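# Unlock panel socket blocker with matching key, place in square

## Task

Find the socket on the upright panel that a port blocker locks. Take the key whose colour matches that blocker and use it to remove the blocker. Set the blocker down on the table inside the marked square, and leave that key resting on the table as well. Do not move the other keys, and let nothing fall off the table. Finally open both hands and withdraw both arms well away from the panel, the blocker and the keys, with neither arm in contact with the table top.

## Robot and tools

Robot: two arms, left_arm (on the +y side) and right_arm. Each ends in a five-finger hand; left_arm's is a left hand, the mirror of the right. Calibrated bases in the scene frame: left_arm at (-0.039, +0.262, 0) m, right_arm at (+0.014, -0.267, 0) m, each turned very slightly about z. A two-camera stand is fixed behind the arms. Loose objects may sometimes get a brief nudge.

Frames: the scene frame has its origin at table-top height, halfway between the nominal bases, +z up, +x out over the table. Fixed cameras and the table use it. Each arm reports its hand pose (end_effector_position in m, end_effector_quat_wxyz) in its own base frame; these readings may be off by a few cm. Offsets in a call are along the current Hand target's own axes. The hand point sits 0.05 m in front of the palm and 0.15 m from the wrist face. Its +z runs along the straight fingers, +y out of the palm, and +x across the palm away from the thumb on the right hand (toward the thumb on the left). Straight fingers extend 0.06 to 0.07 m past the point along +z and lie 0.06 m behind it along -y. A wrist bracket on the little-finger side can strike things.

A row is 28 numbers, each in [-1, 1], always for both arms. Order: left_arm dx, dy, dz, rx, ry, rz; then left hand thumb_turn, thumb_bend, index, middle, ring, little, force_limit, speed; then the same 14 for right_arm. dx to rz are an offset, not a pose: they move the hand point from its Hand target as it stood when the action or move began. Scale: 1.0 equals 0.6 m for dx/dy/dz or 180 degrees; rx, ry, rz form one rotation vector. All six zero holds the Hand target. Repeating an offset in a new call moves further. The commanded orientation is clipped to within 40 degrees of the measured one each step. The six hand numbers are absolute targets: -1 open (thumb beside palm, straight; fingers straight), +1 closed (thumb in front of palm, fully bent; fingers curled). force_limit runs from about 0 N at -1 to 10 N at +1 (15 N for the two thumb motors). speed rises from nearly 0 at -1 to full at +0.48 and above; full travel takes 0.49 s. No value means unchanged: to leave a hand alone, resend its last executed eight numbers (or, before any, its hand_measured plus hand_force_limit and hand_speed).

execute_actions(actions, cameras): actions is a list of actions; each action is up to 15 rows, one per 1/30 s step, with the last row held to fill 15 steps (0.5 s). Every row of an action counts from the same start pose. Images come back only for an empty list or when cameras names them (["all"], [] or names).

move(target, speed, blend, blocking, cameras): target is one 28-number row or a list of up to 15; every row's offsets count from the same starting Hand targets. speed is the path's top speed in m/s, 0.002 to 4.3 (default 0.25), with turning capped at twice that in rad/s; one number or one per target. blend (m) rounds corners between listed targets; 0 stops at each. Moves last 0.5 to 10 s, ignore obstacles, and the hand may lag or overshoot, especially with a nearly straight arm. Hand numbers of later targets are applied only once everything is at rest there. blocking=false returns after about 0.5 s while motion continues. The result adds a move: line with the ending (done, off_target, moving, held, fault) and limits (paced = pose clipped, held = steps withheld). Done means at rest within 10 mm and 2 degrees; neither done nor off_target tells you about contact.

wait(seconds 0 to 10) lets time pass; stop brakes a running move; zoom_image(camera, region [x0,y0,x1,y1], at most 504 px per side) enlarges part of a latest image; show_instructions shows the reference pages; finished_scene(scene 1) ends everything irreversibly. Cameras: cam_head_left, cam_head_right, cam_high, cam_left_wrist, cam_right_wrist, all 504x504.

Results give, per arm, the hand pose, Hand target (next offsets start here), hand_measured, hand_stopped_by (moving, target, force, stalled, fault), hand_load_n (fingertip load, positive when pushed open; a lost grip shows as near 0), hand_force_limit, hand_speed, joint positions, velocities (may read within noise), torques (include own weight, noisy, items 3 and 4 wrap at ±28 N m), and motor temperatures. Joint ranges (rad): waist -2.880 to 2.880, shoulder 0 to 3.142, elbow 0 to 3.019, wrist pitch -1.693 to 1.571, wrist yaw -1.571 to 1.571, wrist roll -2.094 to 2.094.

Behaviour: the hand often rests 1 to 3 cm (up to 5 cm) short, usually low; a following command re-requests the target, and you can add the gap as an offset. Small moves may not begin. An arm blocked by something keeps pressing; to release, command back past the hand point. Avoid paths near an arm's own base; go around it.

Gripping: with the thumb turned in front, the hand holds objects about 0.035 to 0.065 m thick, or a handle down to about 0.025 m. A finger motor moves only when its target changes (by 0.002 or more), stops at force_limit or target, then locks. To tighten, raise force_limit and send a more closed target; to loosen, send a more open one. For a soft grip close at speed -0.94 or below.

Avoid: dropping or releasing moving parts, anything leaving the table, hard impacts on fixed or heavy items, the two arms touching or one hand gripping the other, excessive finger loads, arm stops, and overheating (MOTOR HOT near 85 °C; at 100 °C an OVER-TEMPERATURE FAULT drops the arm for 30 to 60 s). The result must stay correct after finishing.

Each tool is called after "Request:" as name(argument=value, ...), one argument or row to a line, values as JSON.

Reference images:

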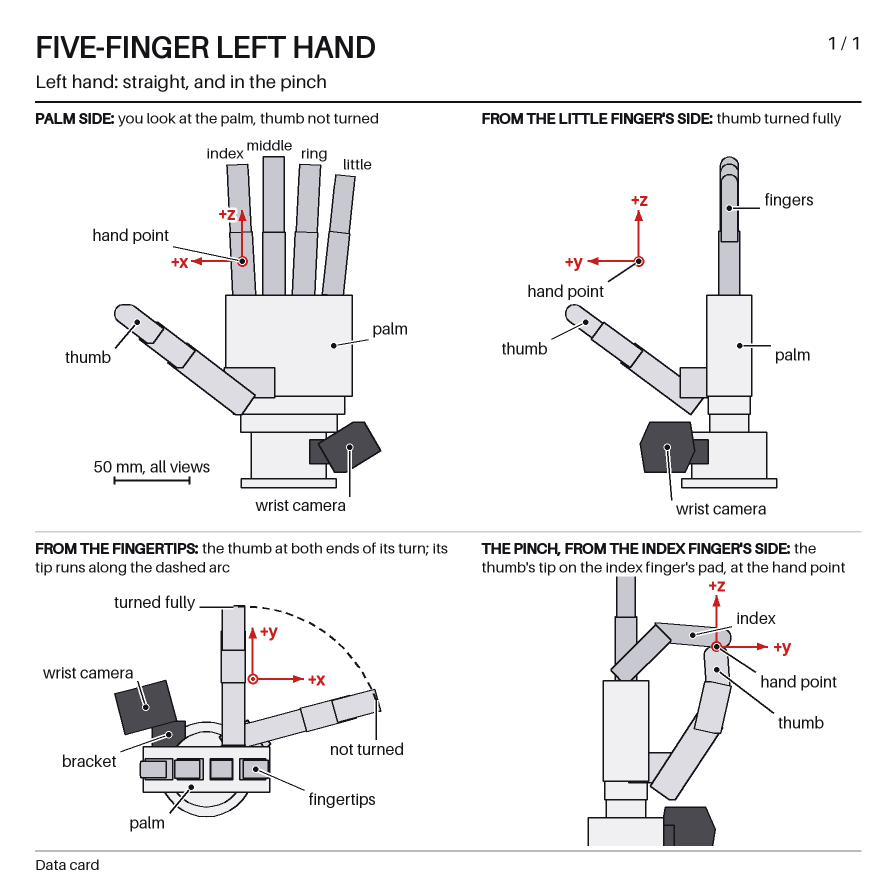

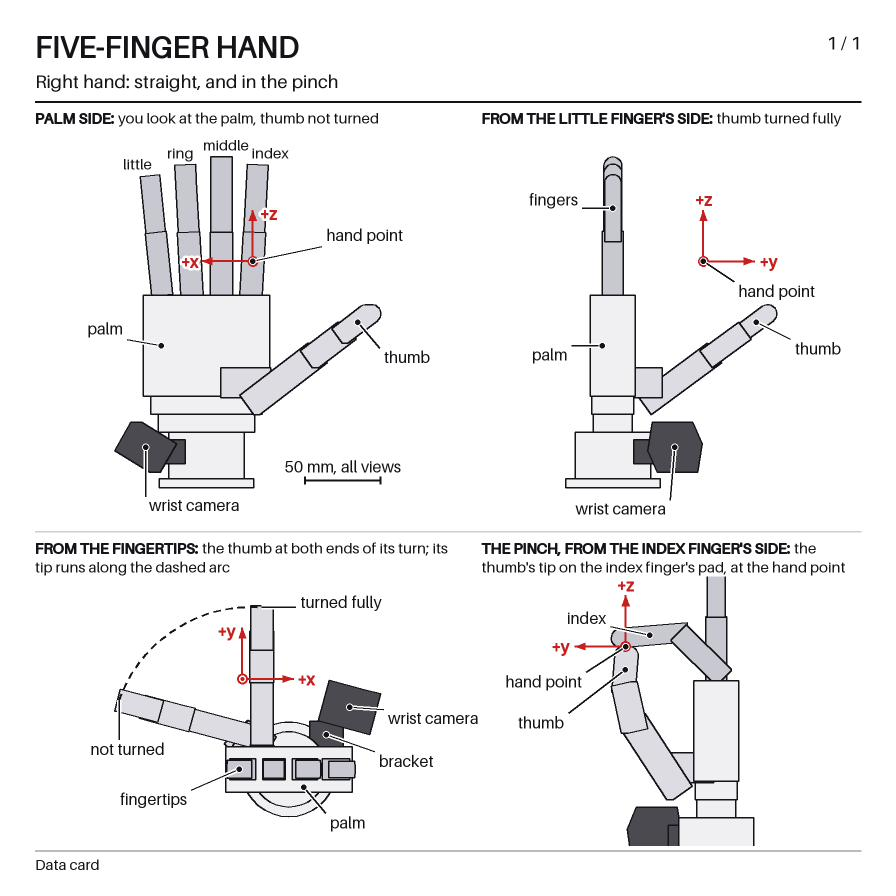

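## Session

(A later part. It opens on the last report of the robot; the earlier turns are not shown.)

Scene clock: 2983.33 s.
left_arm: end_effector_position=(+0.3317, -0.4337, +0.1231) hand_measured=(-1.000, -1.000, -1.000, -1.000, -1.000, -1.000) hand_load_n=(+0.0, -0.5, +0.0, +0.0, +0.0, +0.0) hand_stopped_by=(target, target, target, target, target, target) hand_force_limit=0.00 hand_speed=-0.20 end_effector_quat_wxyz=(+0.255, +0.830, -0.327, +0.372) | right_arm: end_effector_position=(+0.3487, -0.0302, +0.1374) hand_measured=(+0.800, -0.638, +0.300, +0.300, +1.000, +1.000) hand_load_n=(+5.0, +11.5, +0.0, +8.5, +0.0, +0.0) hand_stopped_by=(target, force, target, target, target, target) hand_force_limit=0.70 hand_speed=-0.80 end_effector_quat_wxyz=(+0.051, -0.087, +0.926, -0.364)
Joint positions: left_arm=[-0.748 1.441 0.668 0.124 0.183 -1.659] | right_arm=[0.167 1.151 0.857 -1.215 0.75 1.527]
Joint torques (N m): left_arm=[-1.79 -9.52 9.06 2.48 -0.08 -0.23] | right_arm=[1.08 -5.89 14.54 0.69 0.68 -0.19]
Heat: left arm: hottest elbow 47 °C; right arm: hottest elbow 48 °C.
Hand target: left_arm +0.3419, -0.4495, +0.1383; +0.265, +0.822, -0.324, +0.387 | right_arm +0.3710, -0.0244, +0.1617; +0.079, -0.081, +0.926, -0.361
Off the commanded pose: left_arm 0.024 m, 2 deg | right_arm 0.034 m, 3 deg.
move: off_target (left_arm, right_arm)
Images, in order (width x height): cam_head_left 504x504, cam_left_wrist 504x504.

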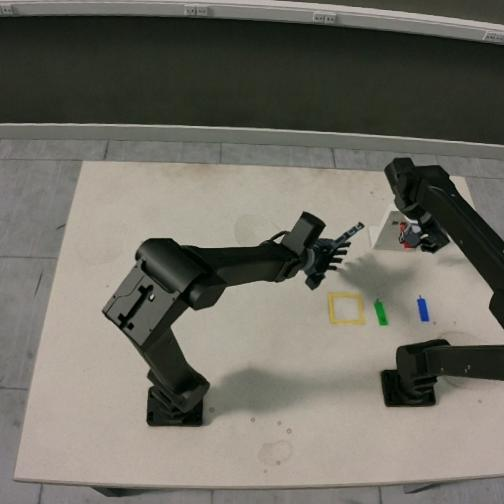

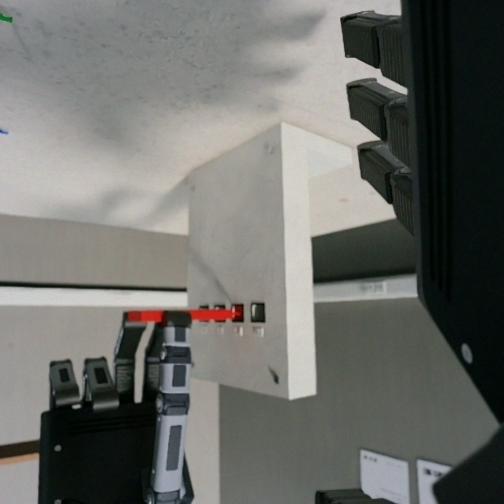

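Request:
move(
  target=[0,0,0,0,0,0,-1,-1,-1,-1,-1,-1,0,-0.2,-0.0025,-0.0022,-0.0016,0.000263,-0.000924,0.000836,0.8,-0.4,0.3,0.3,1,1,0.7,-0.8],
  speed=0.02,
  cameras=["cam_left_wrist","cam_head_left"],
)

Request:
zoom_image(
  camera="cam_left_wrist",
  region=[226, 300, 248, 322],
)

Scene clock: 2988.37 s.
left_arm: end_effector_position=(+0.3317, -0.4337, +0.1231) hand_measured=(-1.000, -1.000, -1.000, -1.000, -1.000, -1.000) hand_load_n=(+0.0, +0.0, +0.0, +0.0, +0.0, +0.0) hand_stopped_by=(target, target, target, target, target, target) hand_force_limit=0.00 hand_speed=-0.20 end_effector_quat_wxyz=(+0.255, +0.830, -0.327, +0.372) | right_arm: end_effector_position=(+0.3492, -0.0300, +0.1383) hand_measured=(+0.800, -0.638, +0.300, +0.300, +1.000, +1.000) hand_load_n=(+4.0, +11.5, +0.0, +9.0, +0.0, +0.0) hand_stopped_by=(target, force, target, target, target, target) hand_force_limit=0.70 hand_speed=-0.80 end_effector_quat_wxyz=(+0.051, -0.090, +0.926, -0.364)
Joint positions: left_arm=[-0.748 1.441 0.668 0.124 0.183 -1.659] | right_arm=[0.167 1.151 0.859 -1.215 0.75 1.519]
Joint torques (N m): left_arm=[-1.79 -9.58 9.06 2.51 -0.07 -0.23] | right_arm=[1.03 -5.83 14.5 0.84 0.66 -0.03]
Heat: left arm: hottest elbow 47 °C; right arm: hottest elbow 49 °C.
Hand target: left_arm +0.3419, -0.4495, +0.1383; +0.265, +0.822, -0.324, +0.387 | right_arm +0.3724, -0.0245, +0.1635; +0.080, -0.080, +0.925, -0.361
Off the commanded pose: left_arm 0.024 m, 2 deg | right_arm 0.035 m, 4 deg.
move: off_target (left_arm, right_arm)
Images, in order (width x height): cam_head_left 504x504, cam_left_wrist 504x504.

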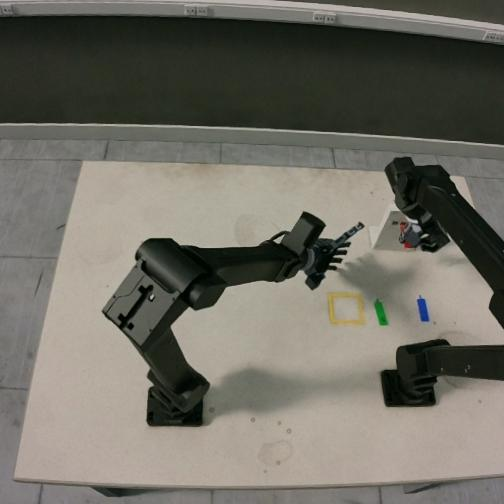

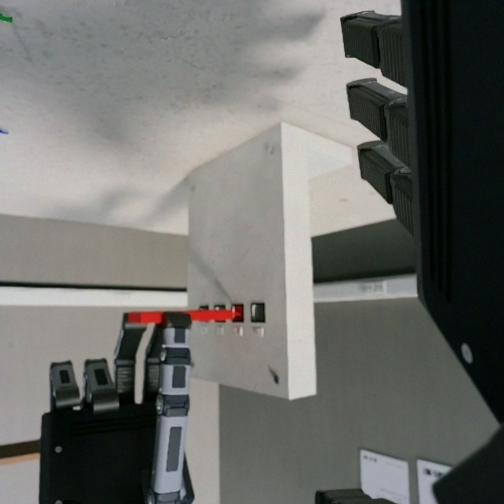

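Scaled by 22.909 from the camera's 504x504 image, which has a finer 720x720 frame.

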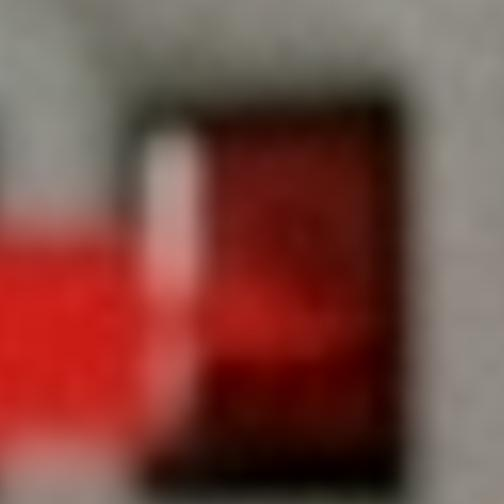

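Request:
move(
  target=[0,0,0,0,0,0,-1,-1,-1,-1,-1,-1,0,-0.2,0.003447,0.000656,-0.000358,-0.000655,0.002313,-0.002085,0.8,-0.4,0.3,0.3,1,1,0.7,-0.8],
  speed=0.02,
)

Scene clock: 2996.67 s.
left_arm: end_effector_position=(+0.3317, -0.4337, +0.1231) hand_measured=(-1.000, -1.000, -1.000, -1.000, -1.000, -1.000) hand_load_n=(+0.0, -0.5, +0.0, +0.0, +0.0, +0.0) hand_stopped_by=(target, target, target, target, target, target) hand_force_limit=0.00 hand_speed=-0.20 end_effector_quat_wxyz=(+0.255, +0.830, -0.327, +0.372) | right_arm: end_effector_position=(+0.3491, -0.0299, +0.1397) hand_measured=(+0.800, -0.638, +0.300, +0.300, +1.000, +1.000) hand_load_n=(+4.5, +11.5, +0.0, +8.5, +0.0, +0.0) hand_stopped_by=(target, force, target, target, target, target) hand_force_limit=0.70 hand_speed=-0.80 end_effector_quat_wxyz=(+0.050, -0.091, +0.926, -0.364)
Joint positions: left_arm=[-0.748 1.441 0.668 0.124 0.183 -1.659] | right_arm=[0.167 1.151 0.863 -1.222 0.75 1.519]
Joint torques (N m): left_arm=[-1.79 -9.58 9.11 2.47 -0.07 -0.23] | right_arm=[0.21 -5.01 14.19 0.69 0.6 -0.07]
Heat: left arm: hottest elbow 47 °C; right arm: hottest elbow 48 °C.
Hand target: left_arm +0.3419, -0.4495, +0.1383; +0.265, +0.822, -0.324, +0.387 | right_arm +0.3703, -0.0244, +0.1631; +0.076, -0.082, +0.926, -0.361
Off the commanded pose: left_arm 0.024 m, 2 deg | right_arm 0.032 m, 3 deg.
move: off_target (left_arm, right_arm)

Request:
execute_actions(
  actions=[],
  cameras=["cam_left_wrist","cam_head_left"],
)

Request:
zoom_image(
  camera="cam_left_wrist",
  region=[226, 300, 248, 322],
)

Request:
zoom_image(
  camera="cam_left_wrist",
  region=[120, 280, 260, 350],
)

Request:
zoom_image(
  camera="cam_head_left",
  region=[395, 215, 415, 235],
)

Scene clock: 2999.03 s.
left_arm: end_effector_position=(+0.3317, -0.4337, +0.1231) hand_measured=(-1.000, -1.000, -1.000, -1.000, -1.000, -1.000) hand_load_n=(+0.0, +0.0, +0.0, +0.0, +0.0, +0.0) hand_stopped_by=(target, target, target, target, target, target) hand_force_limit=0.00 hand_speed=-0.20 end_effector_quat_wxyz=(+0.255, +0.830, -0.327, +0.372) | right_arm: end_effector_position=(+0.3490, -0.0299, +0.1397) hand_measured=(+0.800, -0.638, +0.300, +0.300, +1.000, +1.000) hand_load_n=(+4.5, +11.5, +0.0, +8.5, +0.0, +0.5) hand_stopped_by=(target, force, target, target, target, target) hand_force_limit=0.70 hand_speed=-0.80 end_effector_quat_wxyz=(+0.049, -0.091, +0.926, -0.364)
Joint positions: left_arm=[-0.748 1.441 0.668 0.124 0.183 -1.659] | right_arm=[0.167 1.151 0.863 -1.222 0.75 1.519]
Joint velocities: within noise
Joint torques (N m): left_arm=[-1.67 -9.52 9.06 2.48 -0.08 -0.23] | right_arm=[0.26 -5.48 14.24 0.47 0.66 -0.03]
Motor temperatures (°C): left_arm=[24 29 47 24 24 21] | right_arm=[22 24 48 24 27 22]
Heat: left arm: hottest elbow 47 °C; right arm: hottest elbow 48 °C.
Hand target: left_arm +0.3419, -0.4495, +0.1383; +0.265, +0.822, -0.324, +0.387 | right_arm +0.3702, -0.0244, +0.1631; +0.076, -0.082, +0.926, -0.361
Off the commanded pose: left_arm 0.024 m, 2 deg | right_arm 0.032 m, 3 deg.
Images, in order (width x height): cam_head_left 504x504, cam_left_wrist 504x504.

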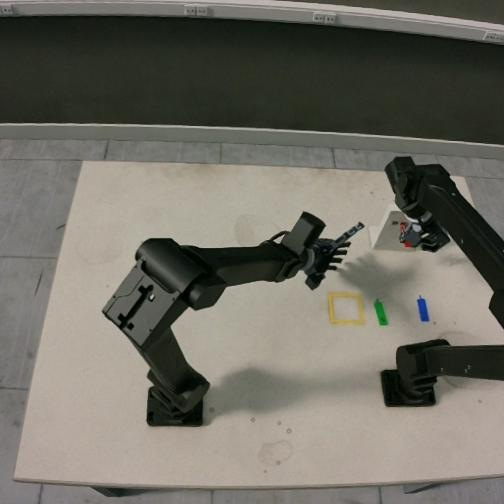

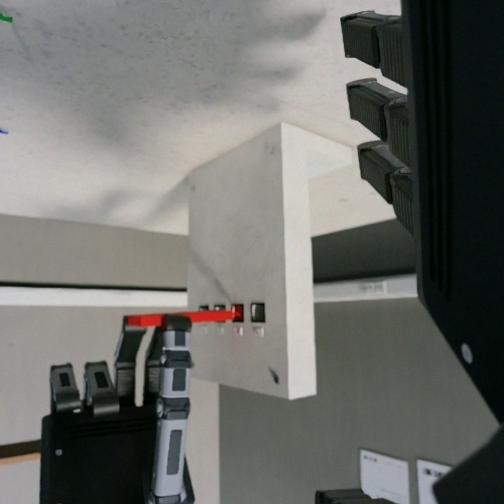

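Scaled by 22.909 from the camera's 504x504 image, which has a finer 720x720 frame.

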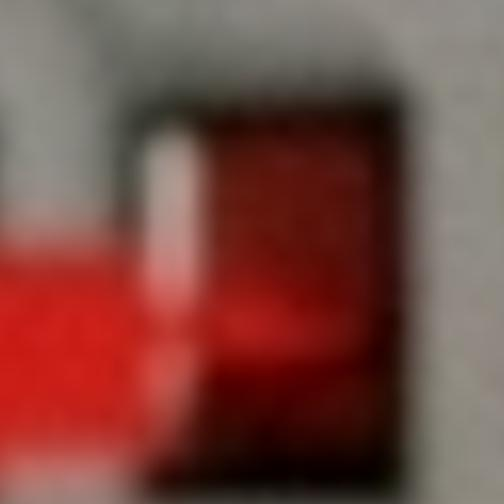

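Scaled by 3.600 from the camera's 504x504 image, which has a finer 720x720 frame.

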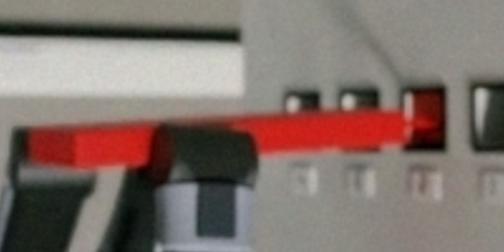

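Scaled by 25.200 from the camera's 504x504 image, which has a finer 720x720 frame.

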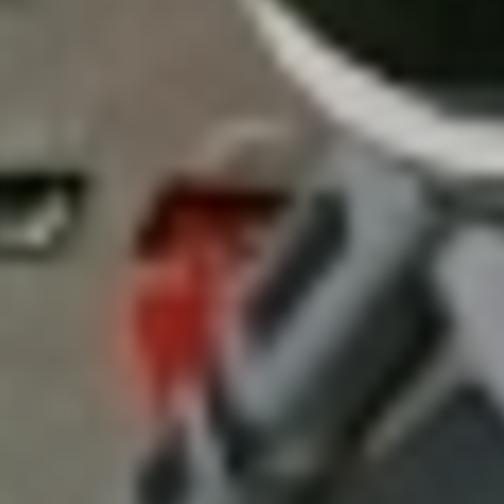

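Request:
move(
  target=[0,0,0,0,0,0,-1,-1,-1,-1,-1,-1,0,-0.2,0.000177,0.002822,0.003068,-0.000526,0.001849,-0.001671,0.8,-0.4,0.3,0.3,1,1,0.7,-0.8],
  speed=0.02,
  cameras=["cam_left_wrist","cam_head_left"],
)

Request:
zoom_image(
  camera="cam_left_wrist",
  region=[226, 300, 248, 322],
)

Request:
zoom_image(
  camera="cam_left_wrist",
  region=[120, 280, 260, 350],
)

Scene clock: 3009.80 s.
left_arm: end_effector_position=(+0.3317, -0.4337, +0.1231) hand_measured=(-1.000, -1.000, -1.000, -1.000, -1.000, -1.000) hand_load_n=(+0.0, +0.0, +0.0, +0.0, +0.0, +0.0) hand_stopped_by=(target, target, target, target, target, target) hand_force_limit=0.00 hand_speed=-0.20 end_effector_quat_wxyz=(+0.255, +0.830, -0.327, +0.372) | right_arm: end_effector_position=(+0.3490, -0.0298, +0.1396) hand_measured=(+0.800, -0.638, +0.300, +0.300, +1.000, +1.000) hand_load_n=(+4.5, +11.5, +0.0, +8.5, +0.0, +0.0) hand_stopped_by=(target, force, target, target, target, target) hand_force_limit=0.70 hand_speed=-0.80 end_effector_quat_wxyz=(+0.049, -0.091, +0.926, -0.363)
Joint positions: left_arm=[-0.748 1.441 0.668 0.124 0.183 -1.659] | right_arm=[0.167 1.151 0.863 -1.222 0.749 1.519]
Joint torques (N m): left_arm=[-1.67 -9.58 9.03 2.5 -0.07 -0.23] | right_arm=[1.03 -5.13 14.28 0.62 0.61 -0.11]
Heat: left arm: hottest elbow 47 °C; right arm: hottest elbow 49 °C.
Hand target: left_arm +0.3419, -0.4495, +0.1383; +0.265, +0.822, -0.324, +0.387 | right_arm +0.3703, -0.0245, +0.1606; +0.072, -0.084, +0.926, -0.361
Off the commanded pose: left_arm 0.024 m, 2 deg | right_arm 0.030 m, 3 deg.
move: off_target (left_arm, right_arm)
Images, in order (width x height): cam_head_left 504x504, cam_left_wrist 504x504.

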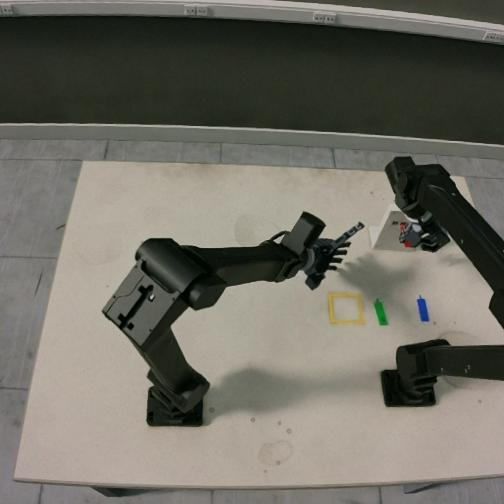

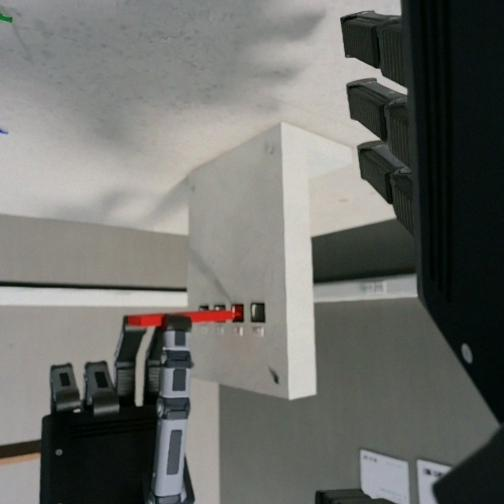

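Scaled by 22.909 from the camera's 504x504 image, which has a finer 720x720 frame.

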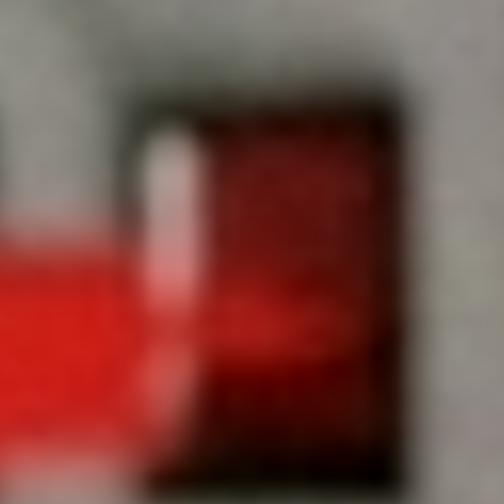

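Scaled by 3.600 from the camera's 504x504 image, which has a finer 720x720 frame.

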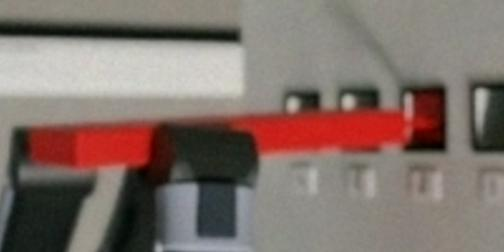

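Request:
move(
  target=[0,0,0,0,0,0,-1,-1,-1,-1,-1,-1,0,-0.2,0.00022,0.003527,0.003835,-0.000657,0.002311,-0.002089,0.8,-0.4,0.3,0.3,1,1,0.7,-0.8],
  speed=0.02,
)

Scene clock: 3012.53 s.
left_arm: end_effector_position=(+0.3317, -0.4337, +0.1231) hand_measured=(-1.000, -1.000, -1.000, -1.000, -1.000, -1.000) hand_load_n=(+0.0, +0.0, +0.0, +0.0, +0.0, +0.0) hand_stopped_by=(target, target, target, target, target, target) hand_force_limit=0.00 hand_speed=-0.20 end_effector_quat_wxyz=(+0.255, +0.830, -0.327, +0.372) | right_arm: end_effector_position=(+0.3490, -0.0294, +0.1369) hand_measured=(+0.800, -0.638, +0.300, +0.300, +1.000, +1.000) hand_load_n=(+4.0, +11.5, +0.0, +9.0, +0.0, +0.0) hand_stopped_by=(target, force, target, target, target, target) hand_force_limit=0.70 hand_speed=-0.80 end_effector_quat_wxyz=(+0.046, -0.092, +0.926, -0.363)
Joint positions: left_arm=[-0.748 1.441 0.668 0.124 0.183 -1.659] | right_arm=[0.167 1.159 0.863 -1.222 0.747 1.519]
Joint torques (N m): left_arm=[-1.85 -9.7 9.09 2.48 -0.07 -0.23] | right_arm=[0.03 -5.71 14.2 0.64 0.6 -0.09]
Heat: left arm: hottest elbow 47 °C; right arm: hottest elbow 50 °C.
Hand target: left_arm +0.3419, -0.4495, +0.1383; +0.265, +0.822, -0.324, +0.387 | right_arm +0.3704, -0.0244, +0.1574; +0.067, -0.085, +0.927, -0.360
Off the commanded pose: left_arm 0.024 m, 2 deg | right_arm 0.030 m, 3 deg.
move: off_target (left_arm, right_arm)

Request:
wait(
  seconds=0.1,
  cameras=["cam_left_wrist","cam_head_left"],
)

Request:
zoom_image(
  camera="cam_left_wrist",
  region=[226, 300, 248, 322],
)

Request:
zoom_image(
  camera="cam_left_wrist",
  region=[120, 280, 260, 350],
)

Request:
zoom_image(
  camera="cam_head_left",
  region=[395, 215, 415, 235],
)

Scene clock: 3033.90 s.
left_arm: end_effector_position=(+0.3317, -0.4337, +0.1231) hand_measured=(-1.000, -1.000, -1.000, -1.000, -1.000, -1.000) hand_load_n=(+0.0, +0.0, +0.0, +0.0, +0.0, +0.0) hand_stopped_by=(target, target, target, target, target, target) hand_force_limit=0.00 hand_speed=-0.20 end_effector_quat_wxyz=(+0.255, +0.830, -0.327, +0.372) | right_arm: end_effector_position=(+0.3490, -0.0294, +0.1369) hand_measured=(+0.800, -0.638, +0.300, +0.300, +1.000, +1.000) hand_load_n=(+4.0, +11.5, +0.0, +9.0, +0.0, +0.0) hand_stopped_by=(target, force, target, target, target, target) hand_force_limit=0.70 hand_speed=-0.80 end_effector_quat_wxyz=(+0.046, -0.092, +0.926, -0.363)
Joint positions: left_arm=[-0.748 1.441 0.668 0.124 0.183 -1.659] | right_arm=[0.167 1.159 0.863 -1.222 0.747 1.519]
Joint torques (N m): left_arm=[-1.85 -9.58 9.05 2.5 -0.07 -0.22] | right_arm=[1.08 -4.95 14.54 0.4 0.58 -0.09]
Heat: left arm: hottest elbow 47 °C; right arm: hottest elbow 51 °C.
Hand target: left_arm +0.3419, -0.4495, +0.1383; +0.265, +0.822, -0.324, +0.387 | right_arm +0.3704, -0.0244, +0.1574; +0.067, -0.085, +0.927, -0.360
Off the commanded pose: left_arm 0.024 m, 2 deg | right_arm 0.030 m, 3 deg.
wait: 0.10 s; at rest from the start
Images, in order (width x height): cam_head_left 504x504, cam_left_wrist 504x504.

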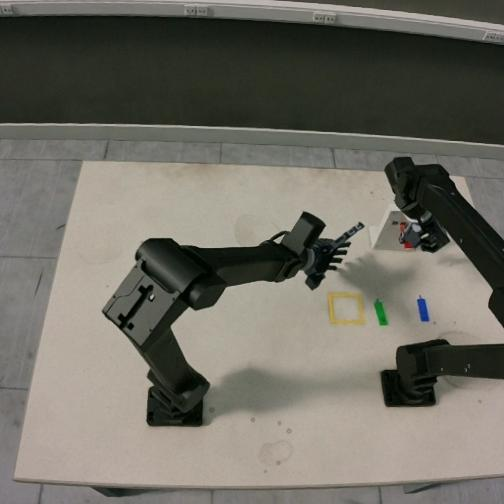

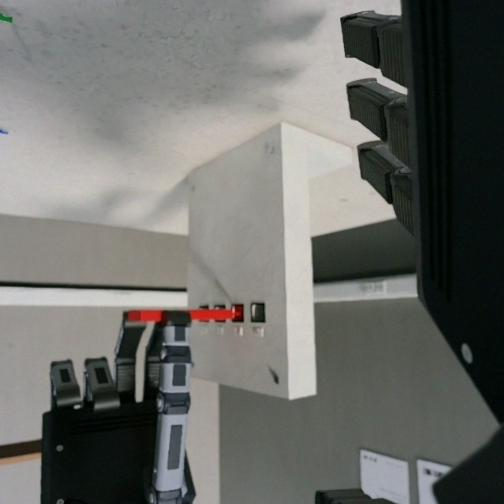

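Scaled by 22.909 from the camera's 504x504 image, which has a finer 720x720 frame.

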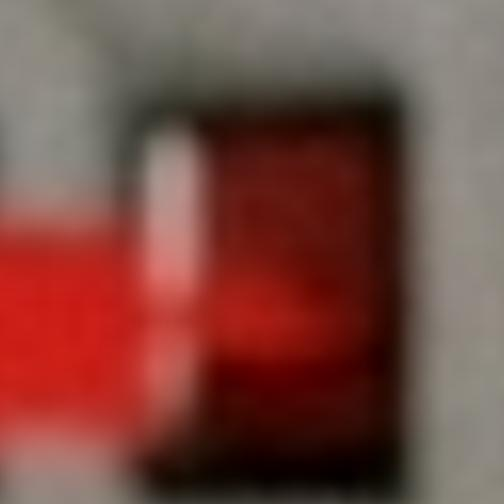

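Scaled by 3.600 from the camera's 504x504 image, which has a finer 720x720 frame.

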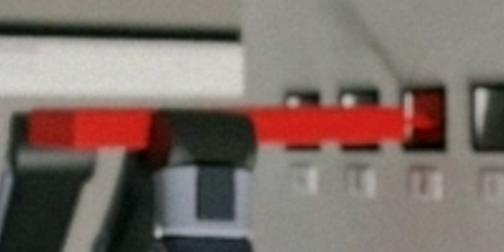

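Scaled by 25.200 from the camera's 504x504 image, which has a finer 720x720 frame.

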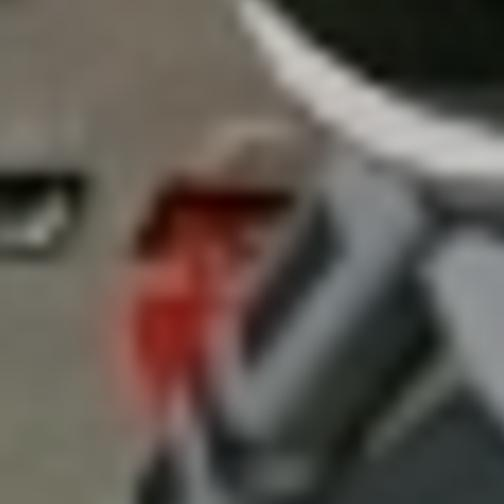

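Request:
move(
  target=[0,0,0,0,0,0,-1,-1,-1,-1,-1,-1,0,-0.2,0.002418,0.000505,-0.000198,-0.000459,0.001619,-0.001462,0.8,-0.4,0.3,0.3,1,1,0.7,-0.8],
  speed=0.02,
  cameras=["cam_left_wrist","cam_head_left"],
)

Request:
zoom_image(
  camera="cam_left_wrist",
  region=[226, 300, 248, 322],
)

Request:
zoom_image(
  camera="cam_left_wrist",
  region=[120, 280, 260, 350],
)

Request:
zoom_image(
  camera="cam_head_left",
  region=[395, 215, 415, 235],
)

Scene clock: 3057.37 s.
left_arm: end_effector_position=(+0.3317, -0.4337, +0.1231) hand_measured=(-1.000, -1.000, -1.000, -1.000, -1.000, -1.000) hand_load_n=(+0.0, +0.0, +0.0, +0.0, +0.0, +0.0) hand_stopped_by=(target, target, target, target, target, target) hand_force_limit=0.00 hand_speed=-0.20 end_effector_quat_wxyz=(+0.255, +0.830, -0.327, +0.372) | right_arm: end_effector_position=(+0.3489, -0.0292, +0.1379) hand_measured=(+0.800, -0.638, +0.300, +0.300, +1.000, +1.000) hand_load_n=(+4.5, +11.5, +0.0, +9.0, +0.5, +0.0) hand_stopped_by=(target, force, target, target, target, target) hand_force_limit=0.70 hand_speed=-0.80 end_effector_quat_wxyz=(+0.044, -0.093, +0.926, -0.362)
Joint positions: left_arm=[-0.748 1.441 0.668 0.124 0.183 -1.659] | right_arm=[0.167 1.16 0.867 -1.228 0.746 1.519]
Joint torques (N m): left_arm=[-1.67 -9.52 9.07 2.5 -0.08 -0.22] | right_arm=[-0.21 -5.48 14.01 0.4 0.61 -0.1]
Heat: left arm: hottest elbow 47 °C; right arm: hottest elbow 51 °C.
Hand target: left_arm +0.3419, -0.4495, +0.1383; +0.265, +0.822, -0.324, +0.387 | right_arm +0.3689, -0.0244, +0.1571; +0.064, -0.087, +0.927, -0.360
Off the commanded pose: left_arm 0.024 m, 2 deg | right_arm 0.028 m, 2 deg.
move: off_target (left_arm, right_arm)
Images, in order (width x height): cam_head_left 504x504, cam_left_wrist 504x504.

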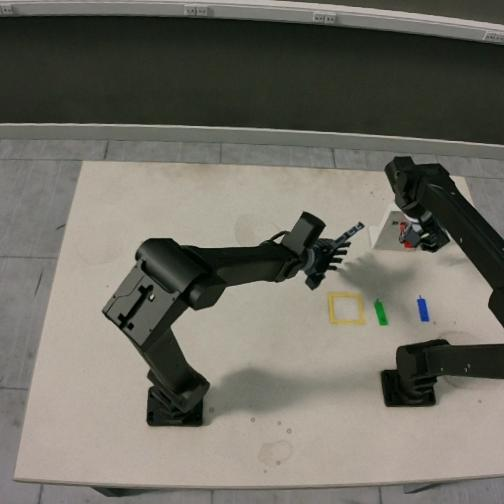

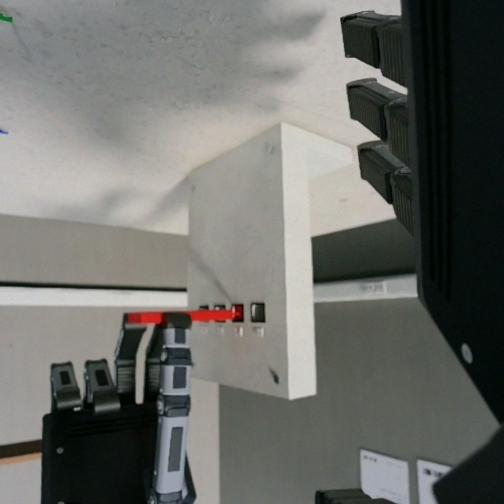

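Scaled by 22.909 from the camera's 504x504 image, which has a finer 720x720 frame.

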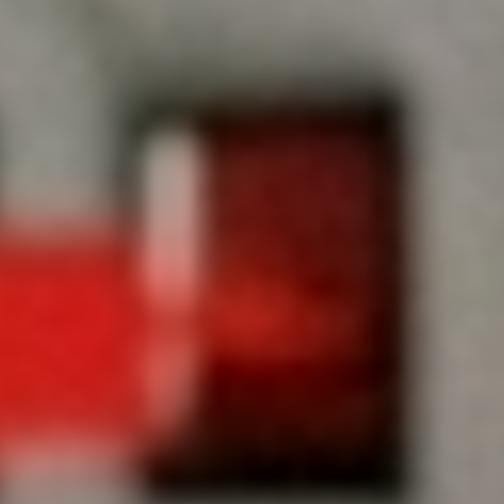

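Scaled by 3.600 from the camera's 504x504 image, which has a finer 720x720 frame.

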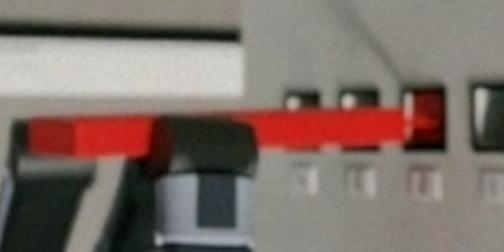

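Scaled by 25.200 from the camera's 504x504 image, which has a finer 720x720 frame.

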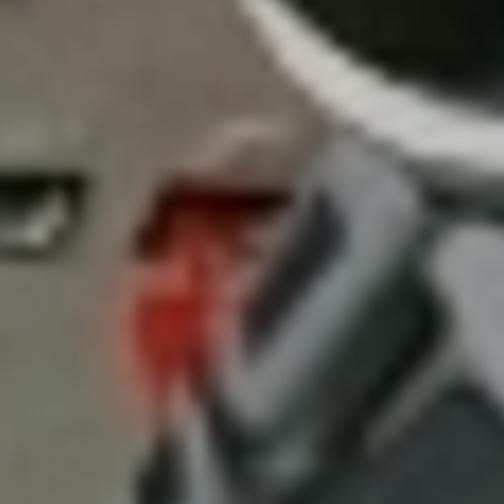

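Request:
move(
  target=[0,0,0,0,0,0,-1,-1,-1,-1,-1,-1,0,-0.2,-0.00237,0.000617,0.001432,-0.000165,0.000577,-0.000522,0.8,-0.4,0.3,0.3,1,1,0.7,-0.8],
  speed=0.02,
  cameras=["cam_left_wrist","cam_head_left"],
)

Request:
zoom_image(
  camera="cam_left_wrist",
  region=[226, 300, 248, 322],
)

Request:
zoom_image(
  camera="cam_left_wrist",
  region=[120, 280, 260, 350],
)

Request:
zoom_image(
  camera="cam_head_left",
  region=[395, 215, 415, 235],
)

Scene clock: 3097.87 s.
left_arm: end_effector_position=(+0.3317, -0.4337, +0.1231) hand_measured=(-1.000, -1.000, -1.000, -1.000, -1.000, -1.000) hand_load_n=(+0.0, +0.0, +0.0, +0.0, +0.0, +0.0) hand_stopped_by=(target, target, target, target, target, target) hand_force_limit=0.00 hand_speed=-0.20 end_effector_quat_wxyz=(+0.255, +0.830, -0.327, +0.372) | right_arm: end_effector_position=(+0.3491, -0.0291, +0.1364) hand_measured=(+0.800, -0.638, +0.300, +0.300, +1.000, +1.000) hand_load_n=(+4.0, +11.5, +0.0, +9.0, +0.5, +0.0) hand_stopped_by=(target, force, target, target, target, target) hand_force_limit=0.70 hand_speed=-0.80 end_effector_quat_wxyz=(+0.042, -0.094, +0.926, -0.362)
Joint positions: left_arm=[-0.748 1.441 0.668 0.124 0.183 -1.659] | right_arm=[0.167 1.166 0.868 -1.229 0.745 1.519]
Joint torques (N m): left_arm=[-1.73 -9.52 9.07 2.51 -0.08 -0.23] | right_arm=[0.03 -4.6 14.05 0.59 0.53 -0.12]
Heat: left arm: hottest elbow 47 °C; right arm: hottest elbow 51 °C.
Hand target: left_arm +0.3419, -0.4495, +0.1383; +0.265, +0.822, -0.324, +0.387 | right_arm +0.3704, -0.0244, +0.1563; +0.063, -0.087, +0.927, -0.360
Off the commanded pose: left_arm 0.024 m, 2 deg | right_arm 0.030 m, 3 deg.
move: off_target (left_arm, right_arm)
Images, in order (width x height): cam_head_left 504x504, cam_left_wrist 504x504.

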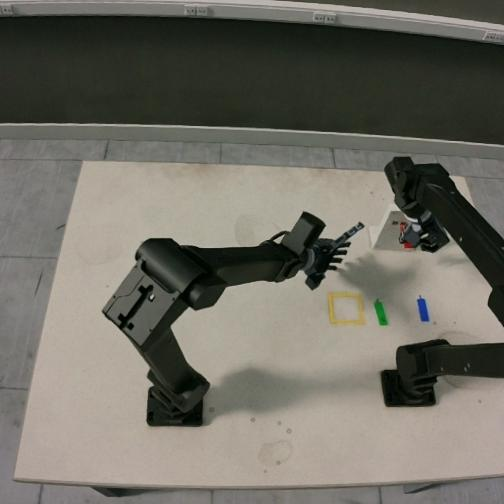

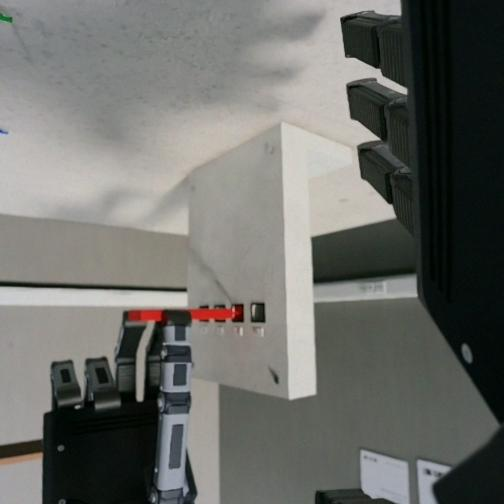

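Scaled by 22.909 from the camera's 504x504 image, which has a finer 720x720 frame.

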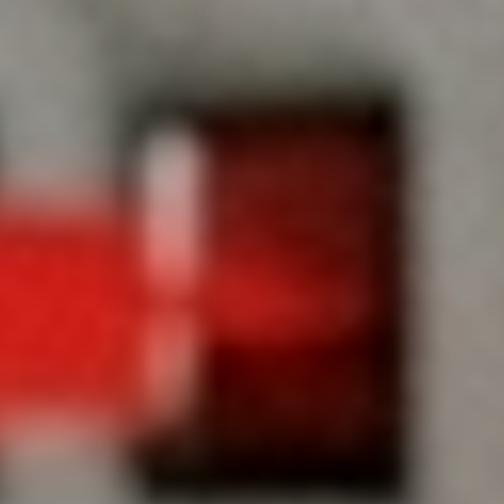

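Scaled by 3.600 from the camera's 504x504 image, which has a finer 720x720 frame.

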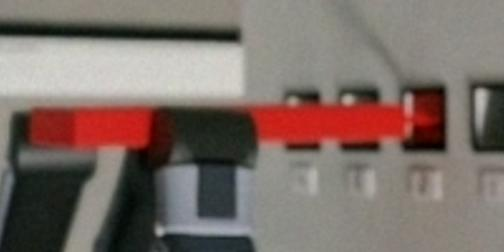

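Scaled by 25.200 from the camera's 504x504 image, which has a finer 720x720 frame.

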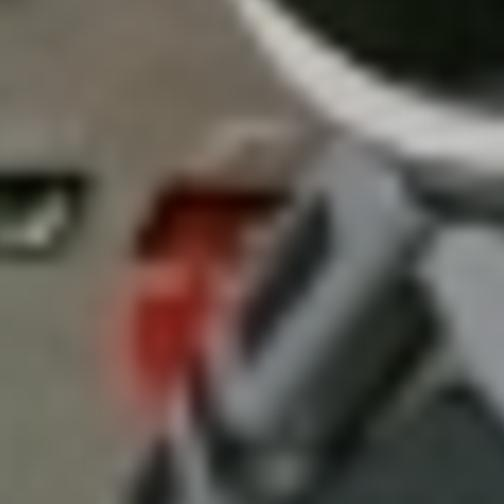

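Request:
move(
  target=[0,0,0,0,0,0,-1,-1,-1,-1,-1,-1,0,-0.2,0.001952,-0.001438,-0.002205,-0.000691,0.002425,-0.002194,0.8,-0.4,0.3,0.3,1,1,0.7,-0.8],
  speed=0.02,
  cameras=["cam_left_wrist","cam_head_left"],
)

Request:
zoom_image(
  camera="cam_left_wrist",
  region=[226, 300, 248, 322],
)

Request:
zoom_image(
  camera="cam_left_wrist",
  region=[120, 280, 260, 350],
)

Request:
zoom_image(
  camera="cam_head_left",
  region=[395, 215, 415, 235],
)

Scene clock: 3111.13 s.
left_arm: end_effector_position=(+0.3317, -0.4337, +0.1231) hand_measured=(-1.000, -1.000, -1.000, -1.000, -1.000, -1.000) hand_load_n=(+0.0, +0.0, +0.0, +0.0, +0.0, +0.0) hand_stopped_by=(target, target, target, target, target, target) hand_force_limit=0.00 hand_speed=-0.20 end_effector_quat_wxyz=(+0.255, +0.830, -0.327, +0.372) | right_arm: end_effector_position=(+0.3491, -0.0288, +0.1385) hand_measured=(+0.800, -0.638, +0.300, +0.300, +1.000, +1.000) hand_load_n=(+5.0, +11.5, +0.0, +8.5, +0.0, -0.5) hand_stopped_by=(target, force, target, target, target, target) hand_force_limit=0.70 hand_speed=-0.80 end_effector_quat_wxyz=(+0.039, -0.095, +0.927, -0.362)
Joint positions: left_arm=[-0.748 1.441 0.668 0.124 0.183 -1.659] | right_arm=[0.167 1.169 0.878 -1.242 0.744 1.519]
Joint torques (N m): left_arm=[-1.73 -9.64 9.05 2.52 -0.08 -0.24] | right_arm=[0.03 -4.48 14.04 0.7 0.54 -0.11]
Heat: left arm: hottest elbow 47 °C; right arm: hottest elbow 52 °C.
Hand target: left_arm +0.3419, -0.4495, +0.1383; +0.265, +0.822, -0.324, +0.387 | right_arm +0.3692, -0.0245, +0.1579; +0.058, -0.089, +0.927, -0.359
Off the commanded pose: left_arm 0.024 m, 2 deg | right_arm 0.028 m, 2 deg.
move: off_target (left_arm, right_arm)
Images, in order (width x height): cam_head_left 504x504, cam_left_wrist 504x504.

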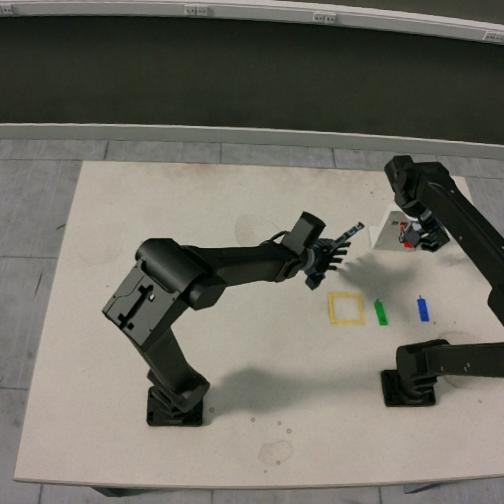

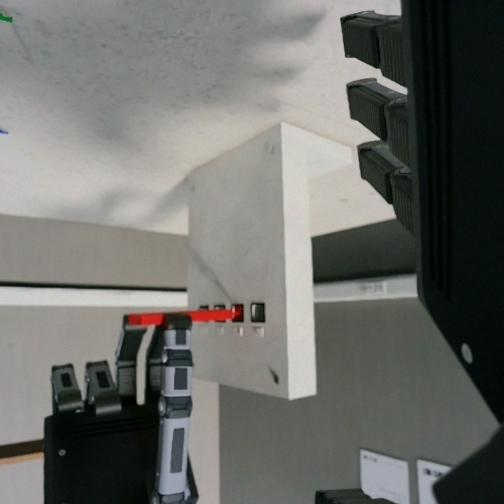

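Scaled by 22.909 from the camera's 504x504 image, which has a finer 720x720 frame.

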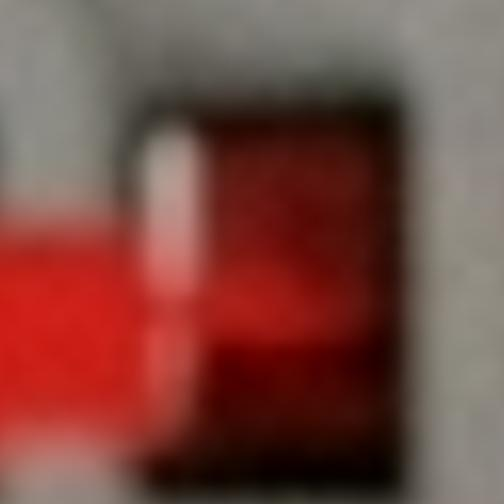

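Scaled by 3.600 from the camera's 504x504 image, which has a finer 720x720 frame.

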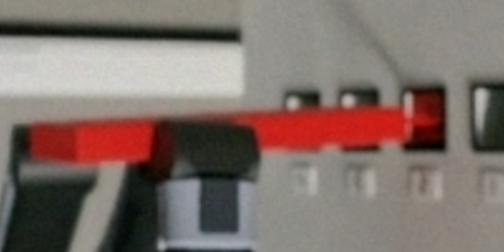

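Scaled by 25.200 from the camera's 504x504 image, which has a finer 720x720 frame.

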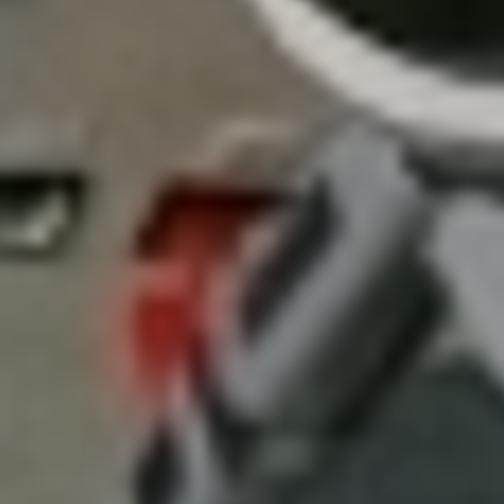

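Request:
move(
  target=[0,0,0,0,0,0,-1,-1,-1,-1,-1,-1,0,-0.2,0.00097,-0.00123,-0.001667,-0.000427,0.001503,-0.001356,0.8,-0.4,0.3,0.3,1,1,0.7,-0.8],
  speed=0.02,
  cameras=["cam_left_wrist"],
)

Request:
zoom_image(
  camera="cam_left_wrist",
  region=[226, 300, 248, 322],
)

Request:
zoom_image(
  camera="cam_left_wrist",
  region=[120, 280, 260, 350],
)

Scene clock: 3125.37 s.
left_arm: end_effector_position=(+0.3317, -0.4337, +0.1231) hand_measured=(-1.000, -1.000, -1.000, -1.000, -1.000, -1.000) hand_load_n=(+0.0, +0.0, +0.0, +0.0, +0.0, +0.0) hand_stopped_by=(target, target, target, target, target, target) hand_force_limit=0.00 hand_speed=-0.20 end_effector_quat_wxyz=(+0.255, +0.830, -0.327, +0.372) | right_arm: end_effector_position=(+0.3491, -0.0285, +0.1401) hand_measured=(+0.800, -0.638, +0.300, +0.300, +1.000, +1.000) hand_load_n=(+4.5, +11.5, +0.0, +8.5, +0.0, +0.0) hand_stopped_by=(target, force, target, target, target, target) hand_force_limit=0.70 hand_speed=-0.80 end_effector_quat_wxyz=(+0.036, -0.096, +0.927, -0.361)
Joint positions: left_arm=[-0.748 1.441 0.668 0.124 0.183 -1.659] | right_arm=[0.167 1.171 0.884 -1.251 0.742 1.519]
Joint torques (N m): left_arm=[-1.73 -9.58 9.05 2.48 -0.07 -0.23] | right_arm=[0.15 -5.13 14.22 0.31 0.57 -0.12]
Heat: left arm: hottest elbow 47 °C; right arm: hottest elbow 50 °C.
Hand target: left_arm +0.3419, -0.4495, +0.1383; +0.265, +0.822, -0.324, +0.387 | right_arm +0.3685, -0.0245, +0.1590; +0.055, -0.090, +0.927, -0.359
Off the commanded pose: left_arm 0.024 m, 2 deg | right_arm 0.028 m, 2 deg.
move: off_target (left_arm, right_arm)
Images, in order (width x height): cam_left_wrist 504x504.

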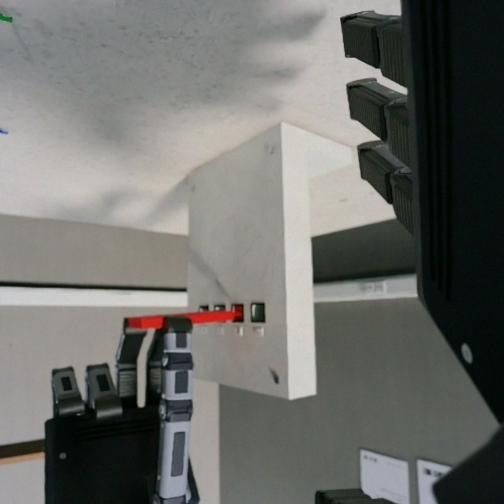

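Scaled by 22.909 from the camera's 504x504 image, which has a finer 720x720 frame.

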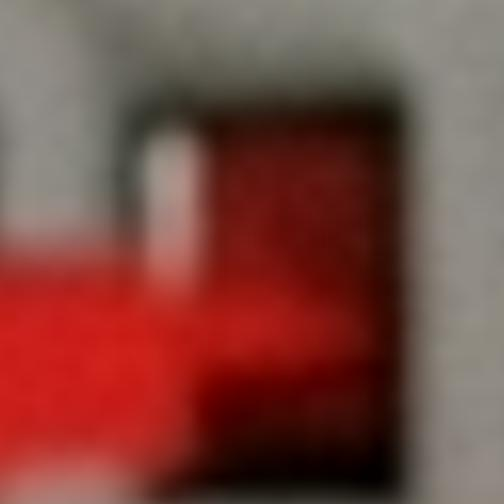

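Scaled by 3.600 from the camera's 504x504 image, which has a finer 720x720 frame.

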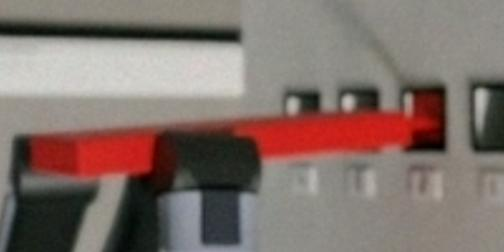

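Request:
move(
  target=[0,0,0,0,0,0,-1,-1,-1,-1,-1,-1,0,-0.2,-0.001405,-0.001145,-0.000823,0.000131,-0.000462,0.000417,0.8,-0.4,0.3,0.3,1,1,0.7,-0.8],
  speed=0.02,
  cameras=["cam_left_wrist","cam_head_left"],
)

Request:
zoom_image(
  camera="cam_left_wrist",
  region=[226, 300, 248, 322],
)

Request:
zoom_image(
  camera="cam_head_left",
  region=[395, 215, 415, 235],
)

Scene clock: 3136.07 s.
left_arm: end_effector_position=(+0.3317, -0.4337, +0.1231) hand_measured=(-1.000, -1.000, -1.000, -1.000, -1.000, -1.000) hand_load_n=(-0.5, +0.0, +0.0, +0.0, +0.5, +0.0) hand_stopped_by=(target, target, target, target, target, target) hand_force_limit=0.00 hand_speed=-0.20 end_effector_quat_wxyz=(+0.255, +0.830, -0.327, +0.372) | right_arm: end_effector_position=(+0.3491, -0.0285, +0.1402) hand_measured=(+0.800, -0.638, +0.300, +0.300, +1.000, +1.000) hand_load_n=(+4.5, +11.5, +0.0, +8.5, +0.0, +0.0) hand_stopped_by=(target, force, target, target, target, target) hand_force_limit=0.70 hand_speed=-0.80 end_effector_quat_wxyz=(+0.036, -0.096, +0.927, -0.361)
Joint positions: left_arm=[-0.748 1.441 0.668 0.124 0.183 -1.659] | right_arm=[0.167 1.171 0.884 -1.251 0.742 1.519]
Joint torques (N m): left_arm=[-1.61 -9.64 9.01 2.48 -0.08 -0.23] | right_arm=[1.03 -5.42 14.28 0.54 0.59 -0.15]
Heat: left arm: hottest elbow 47 °C; right arm: hottest elbow 51 °C.
Hand target: left_arm +0.3419, -0.4495, +0.1383; +0.265, +0.822, -0.324, +0.387 | right_arm +0.3693, -0.0245, +0.1600; +0.056, -0.090, +0.927, -0.359
Off the commanded pose: left_arm 0.024 m, 2 deg | right_arm 0.028 m, 2 deg.
move: off_target (left_arm, right_arm)
Images, in order (width x height): cam_head_left 504x504, cam_left_wrist 504x504.

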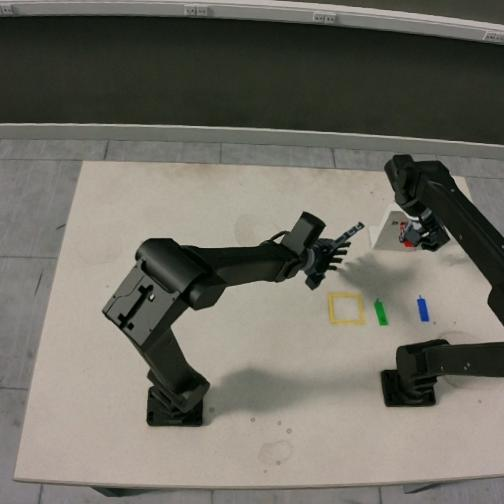

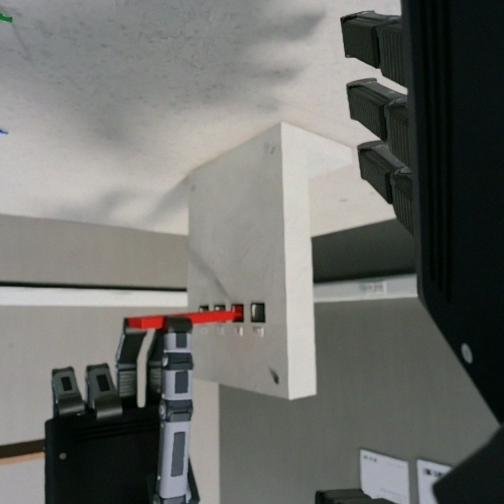

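Scaled by 22.909 from the camera's 504x504 image, which has a finer 720x720 frame.

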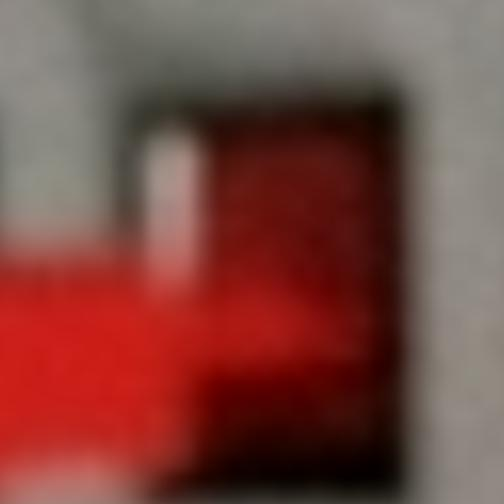

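Scaled by 25.200 from the camera's 504x504 image, which has a finer 720x720 frame.

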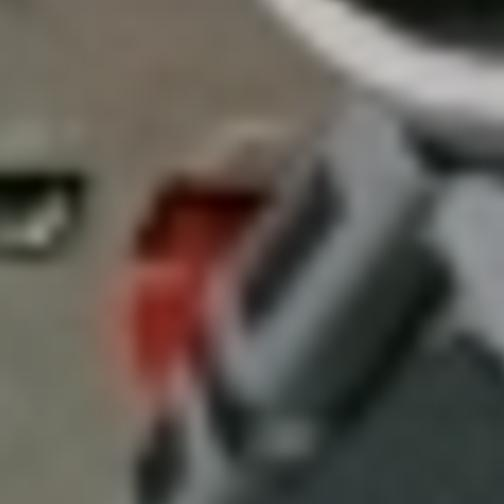

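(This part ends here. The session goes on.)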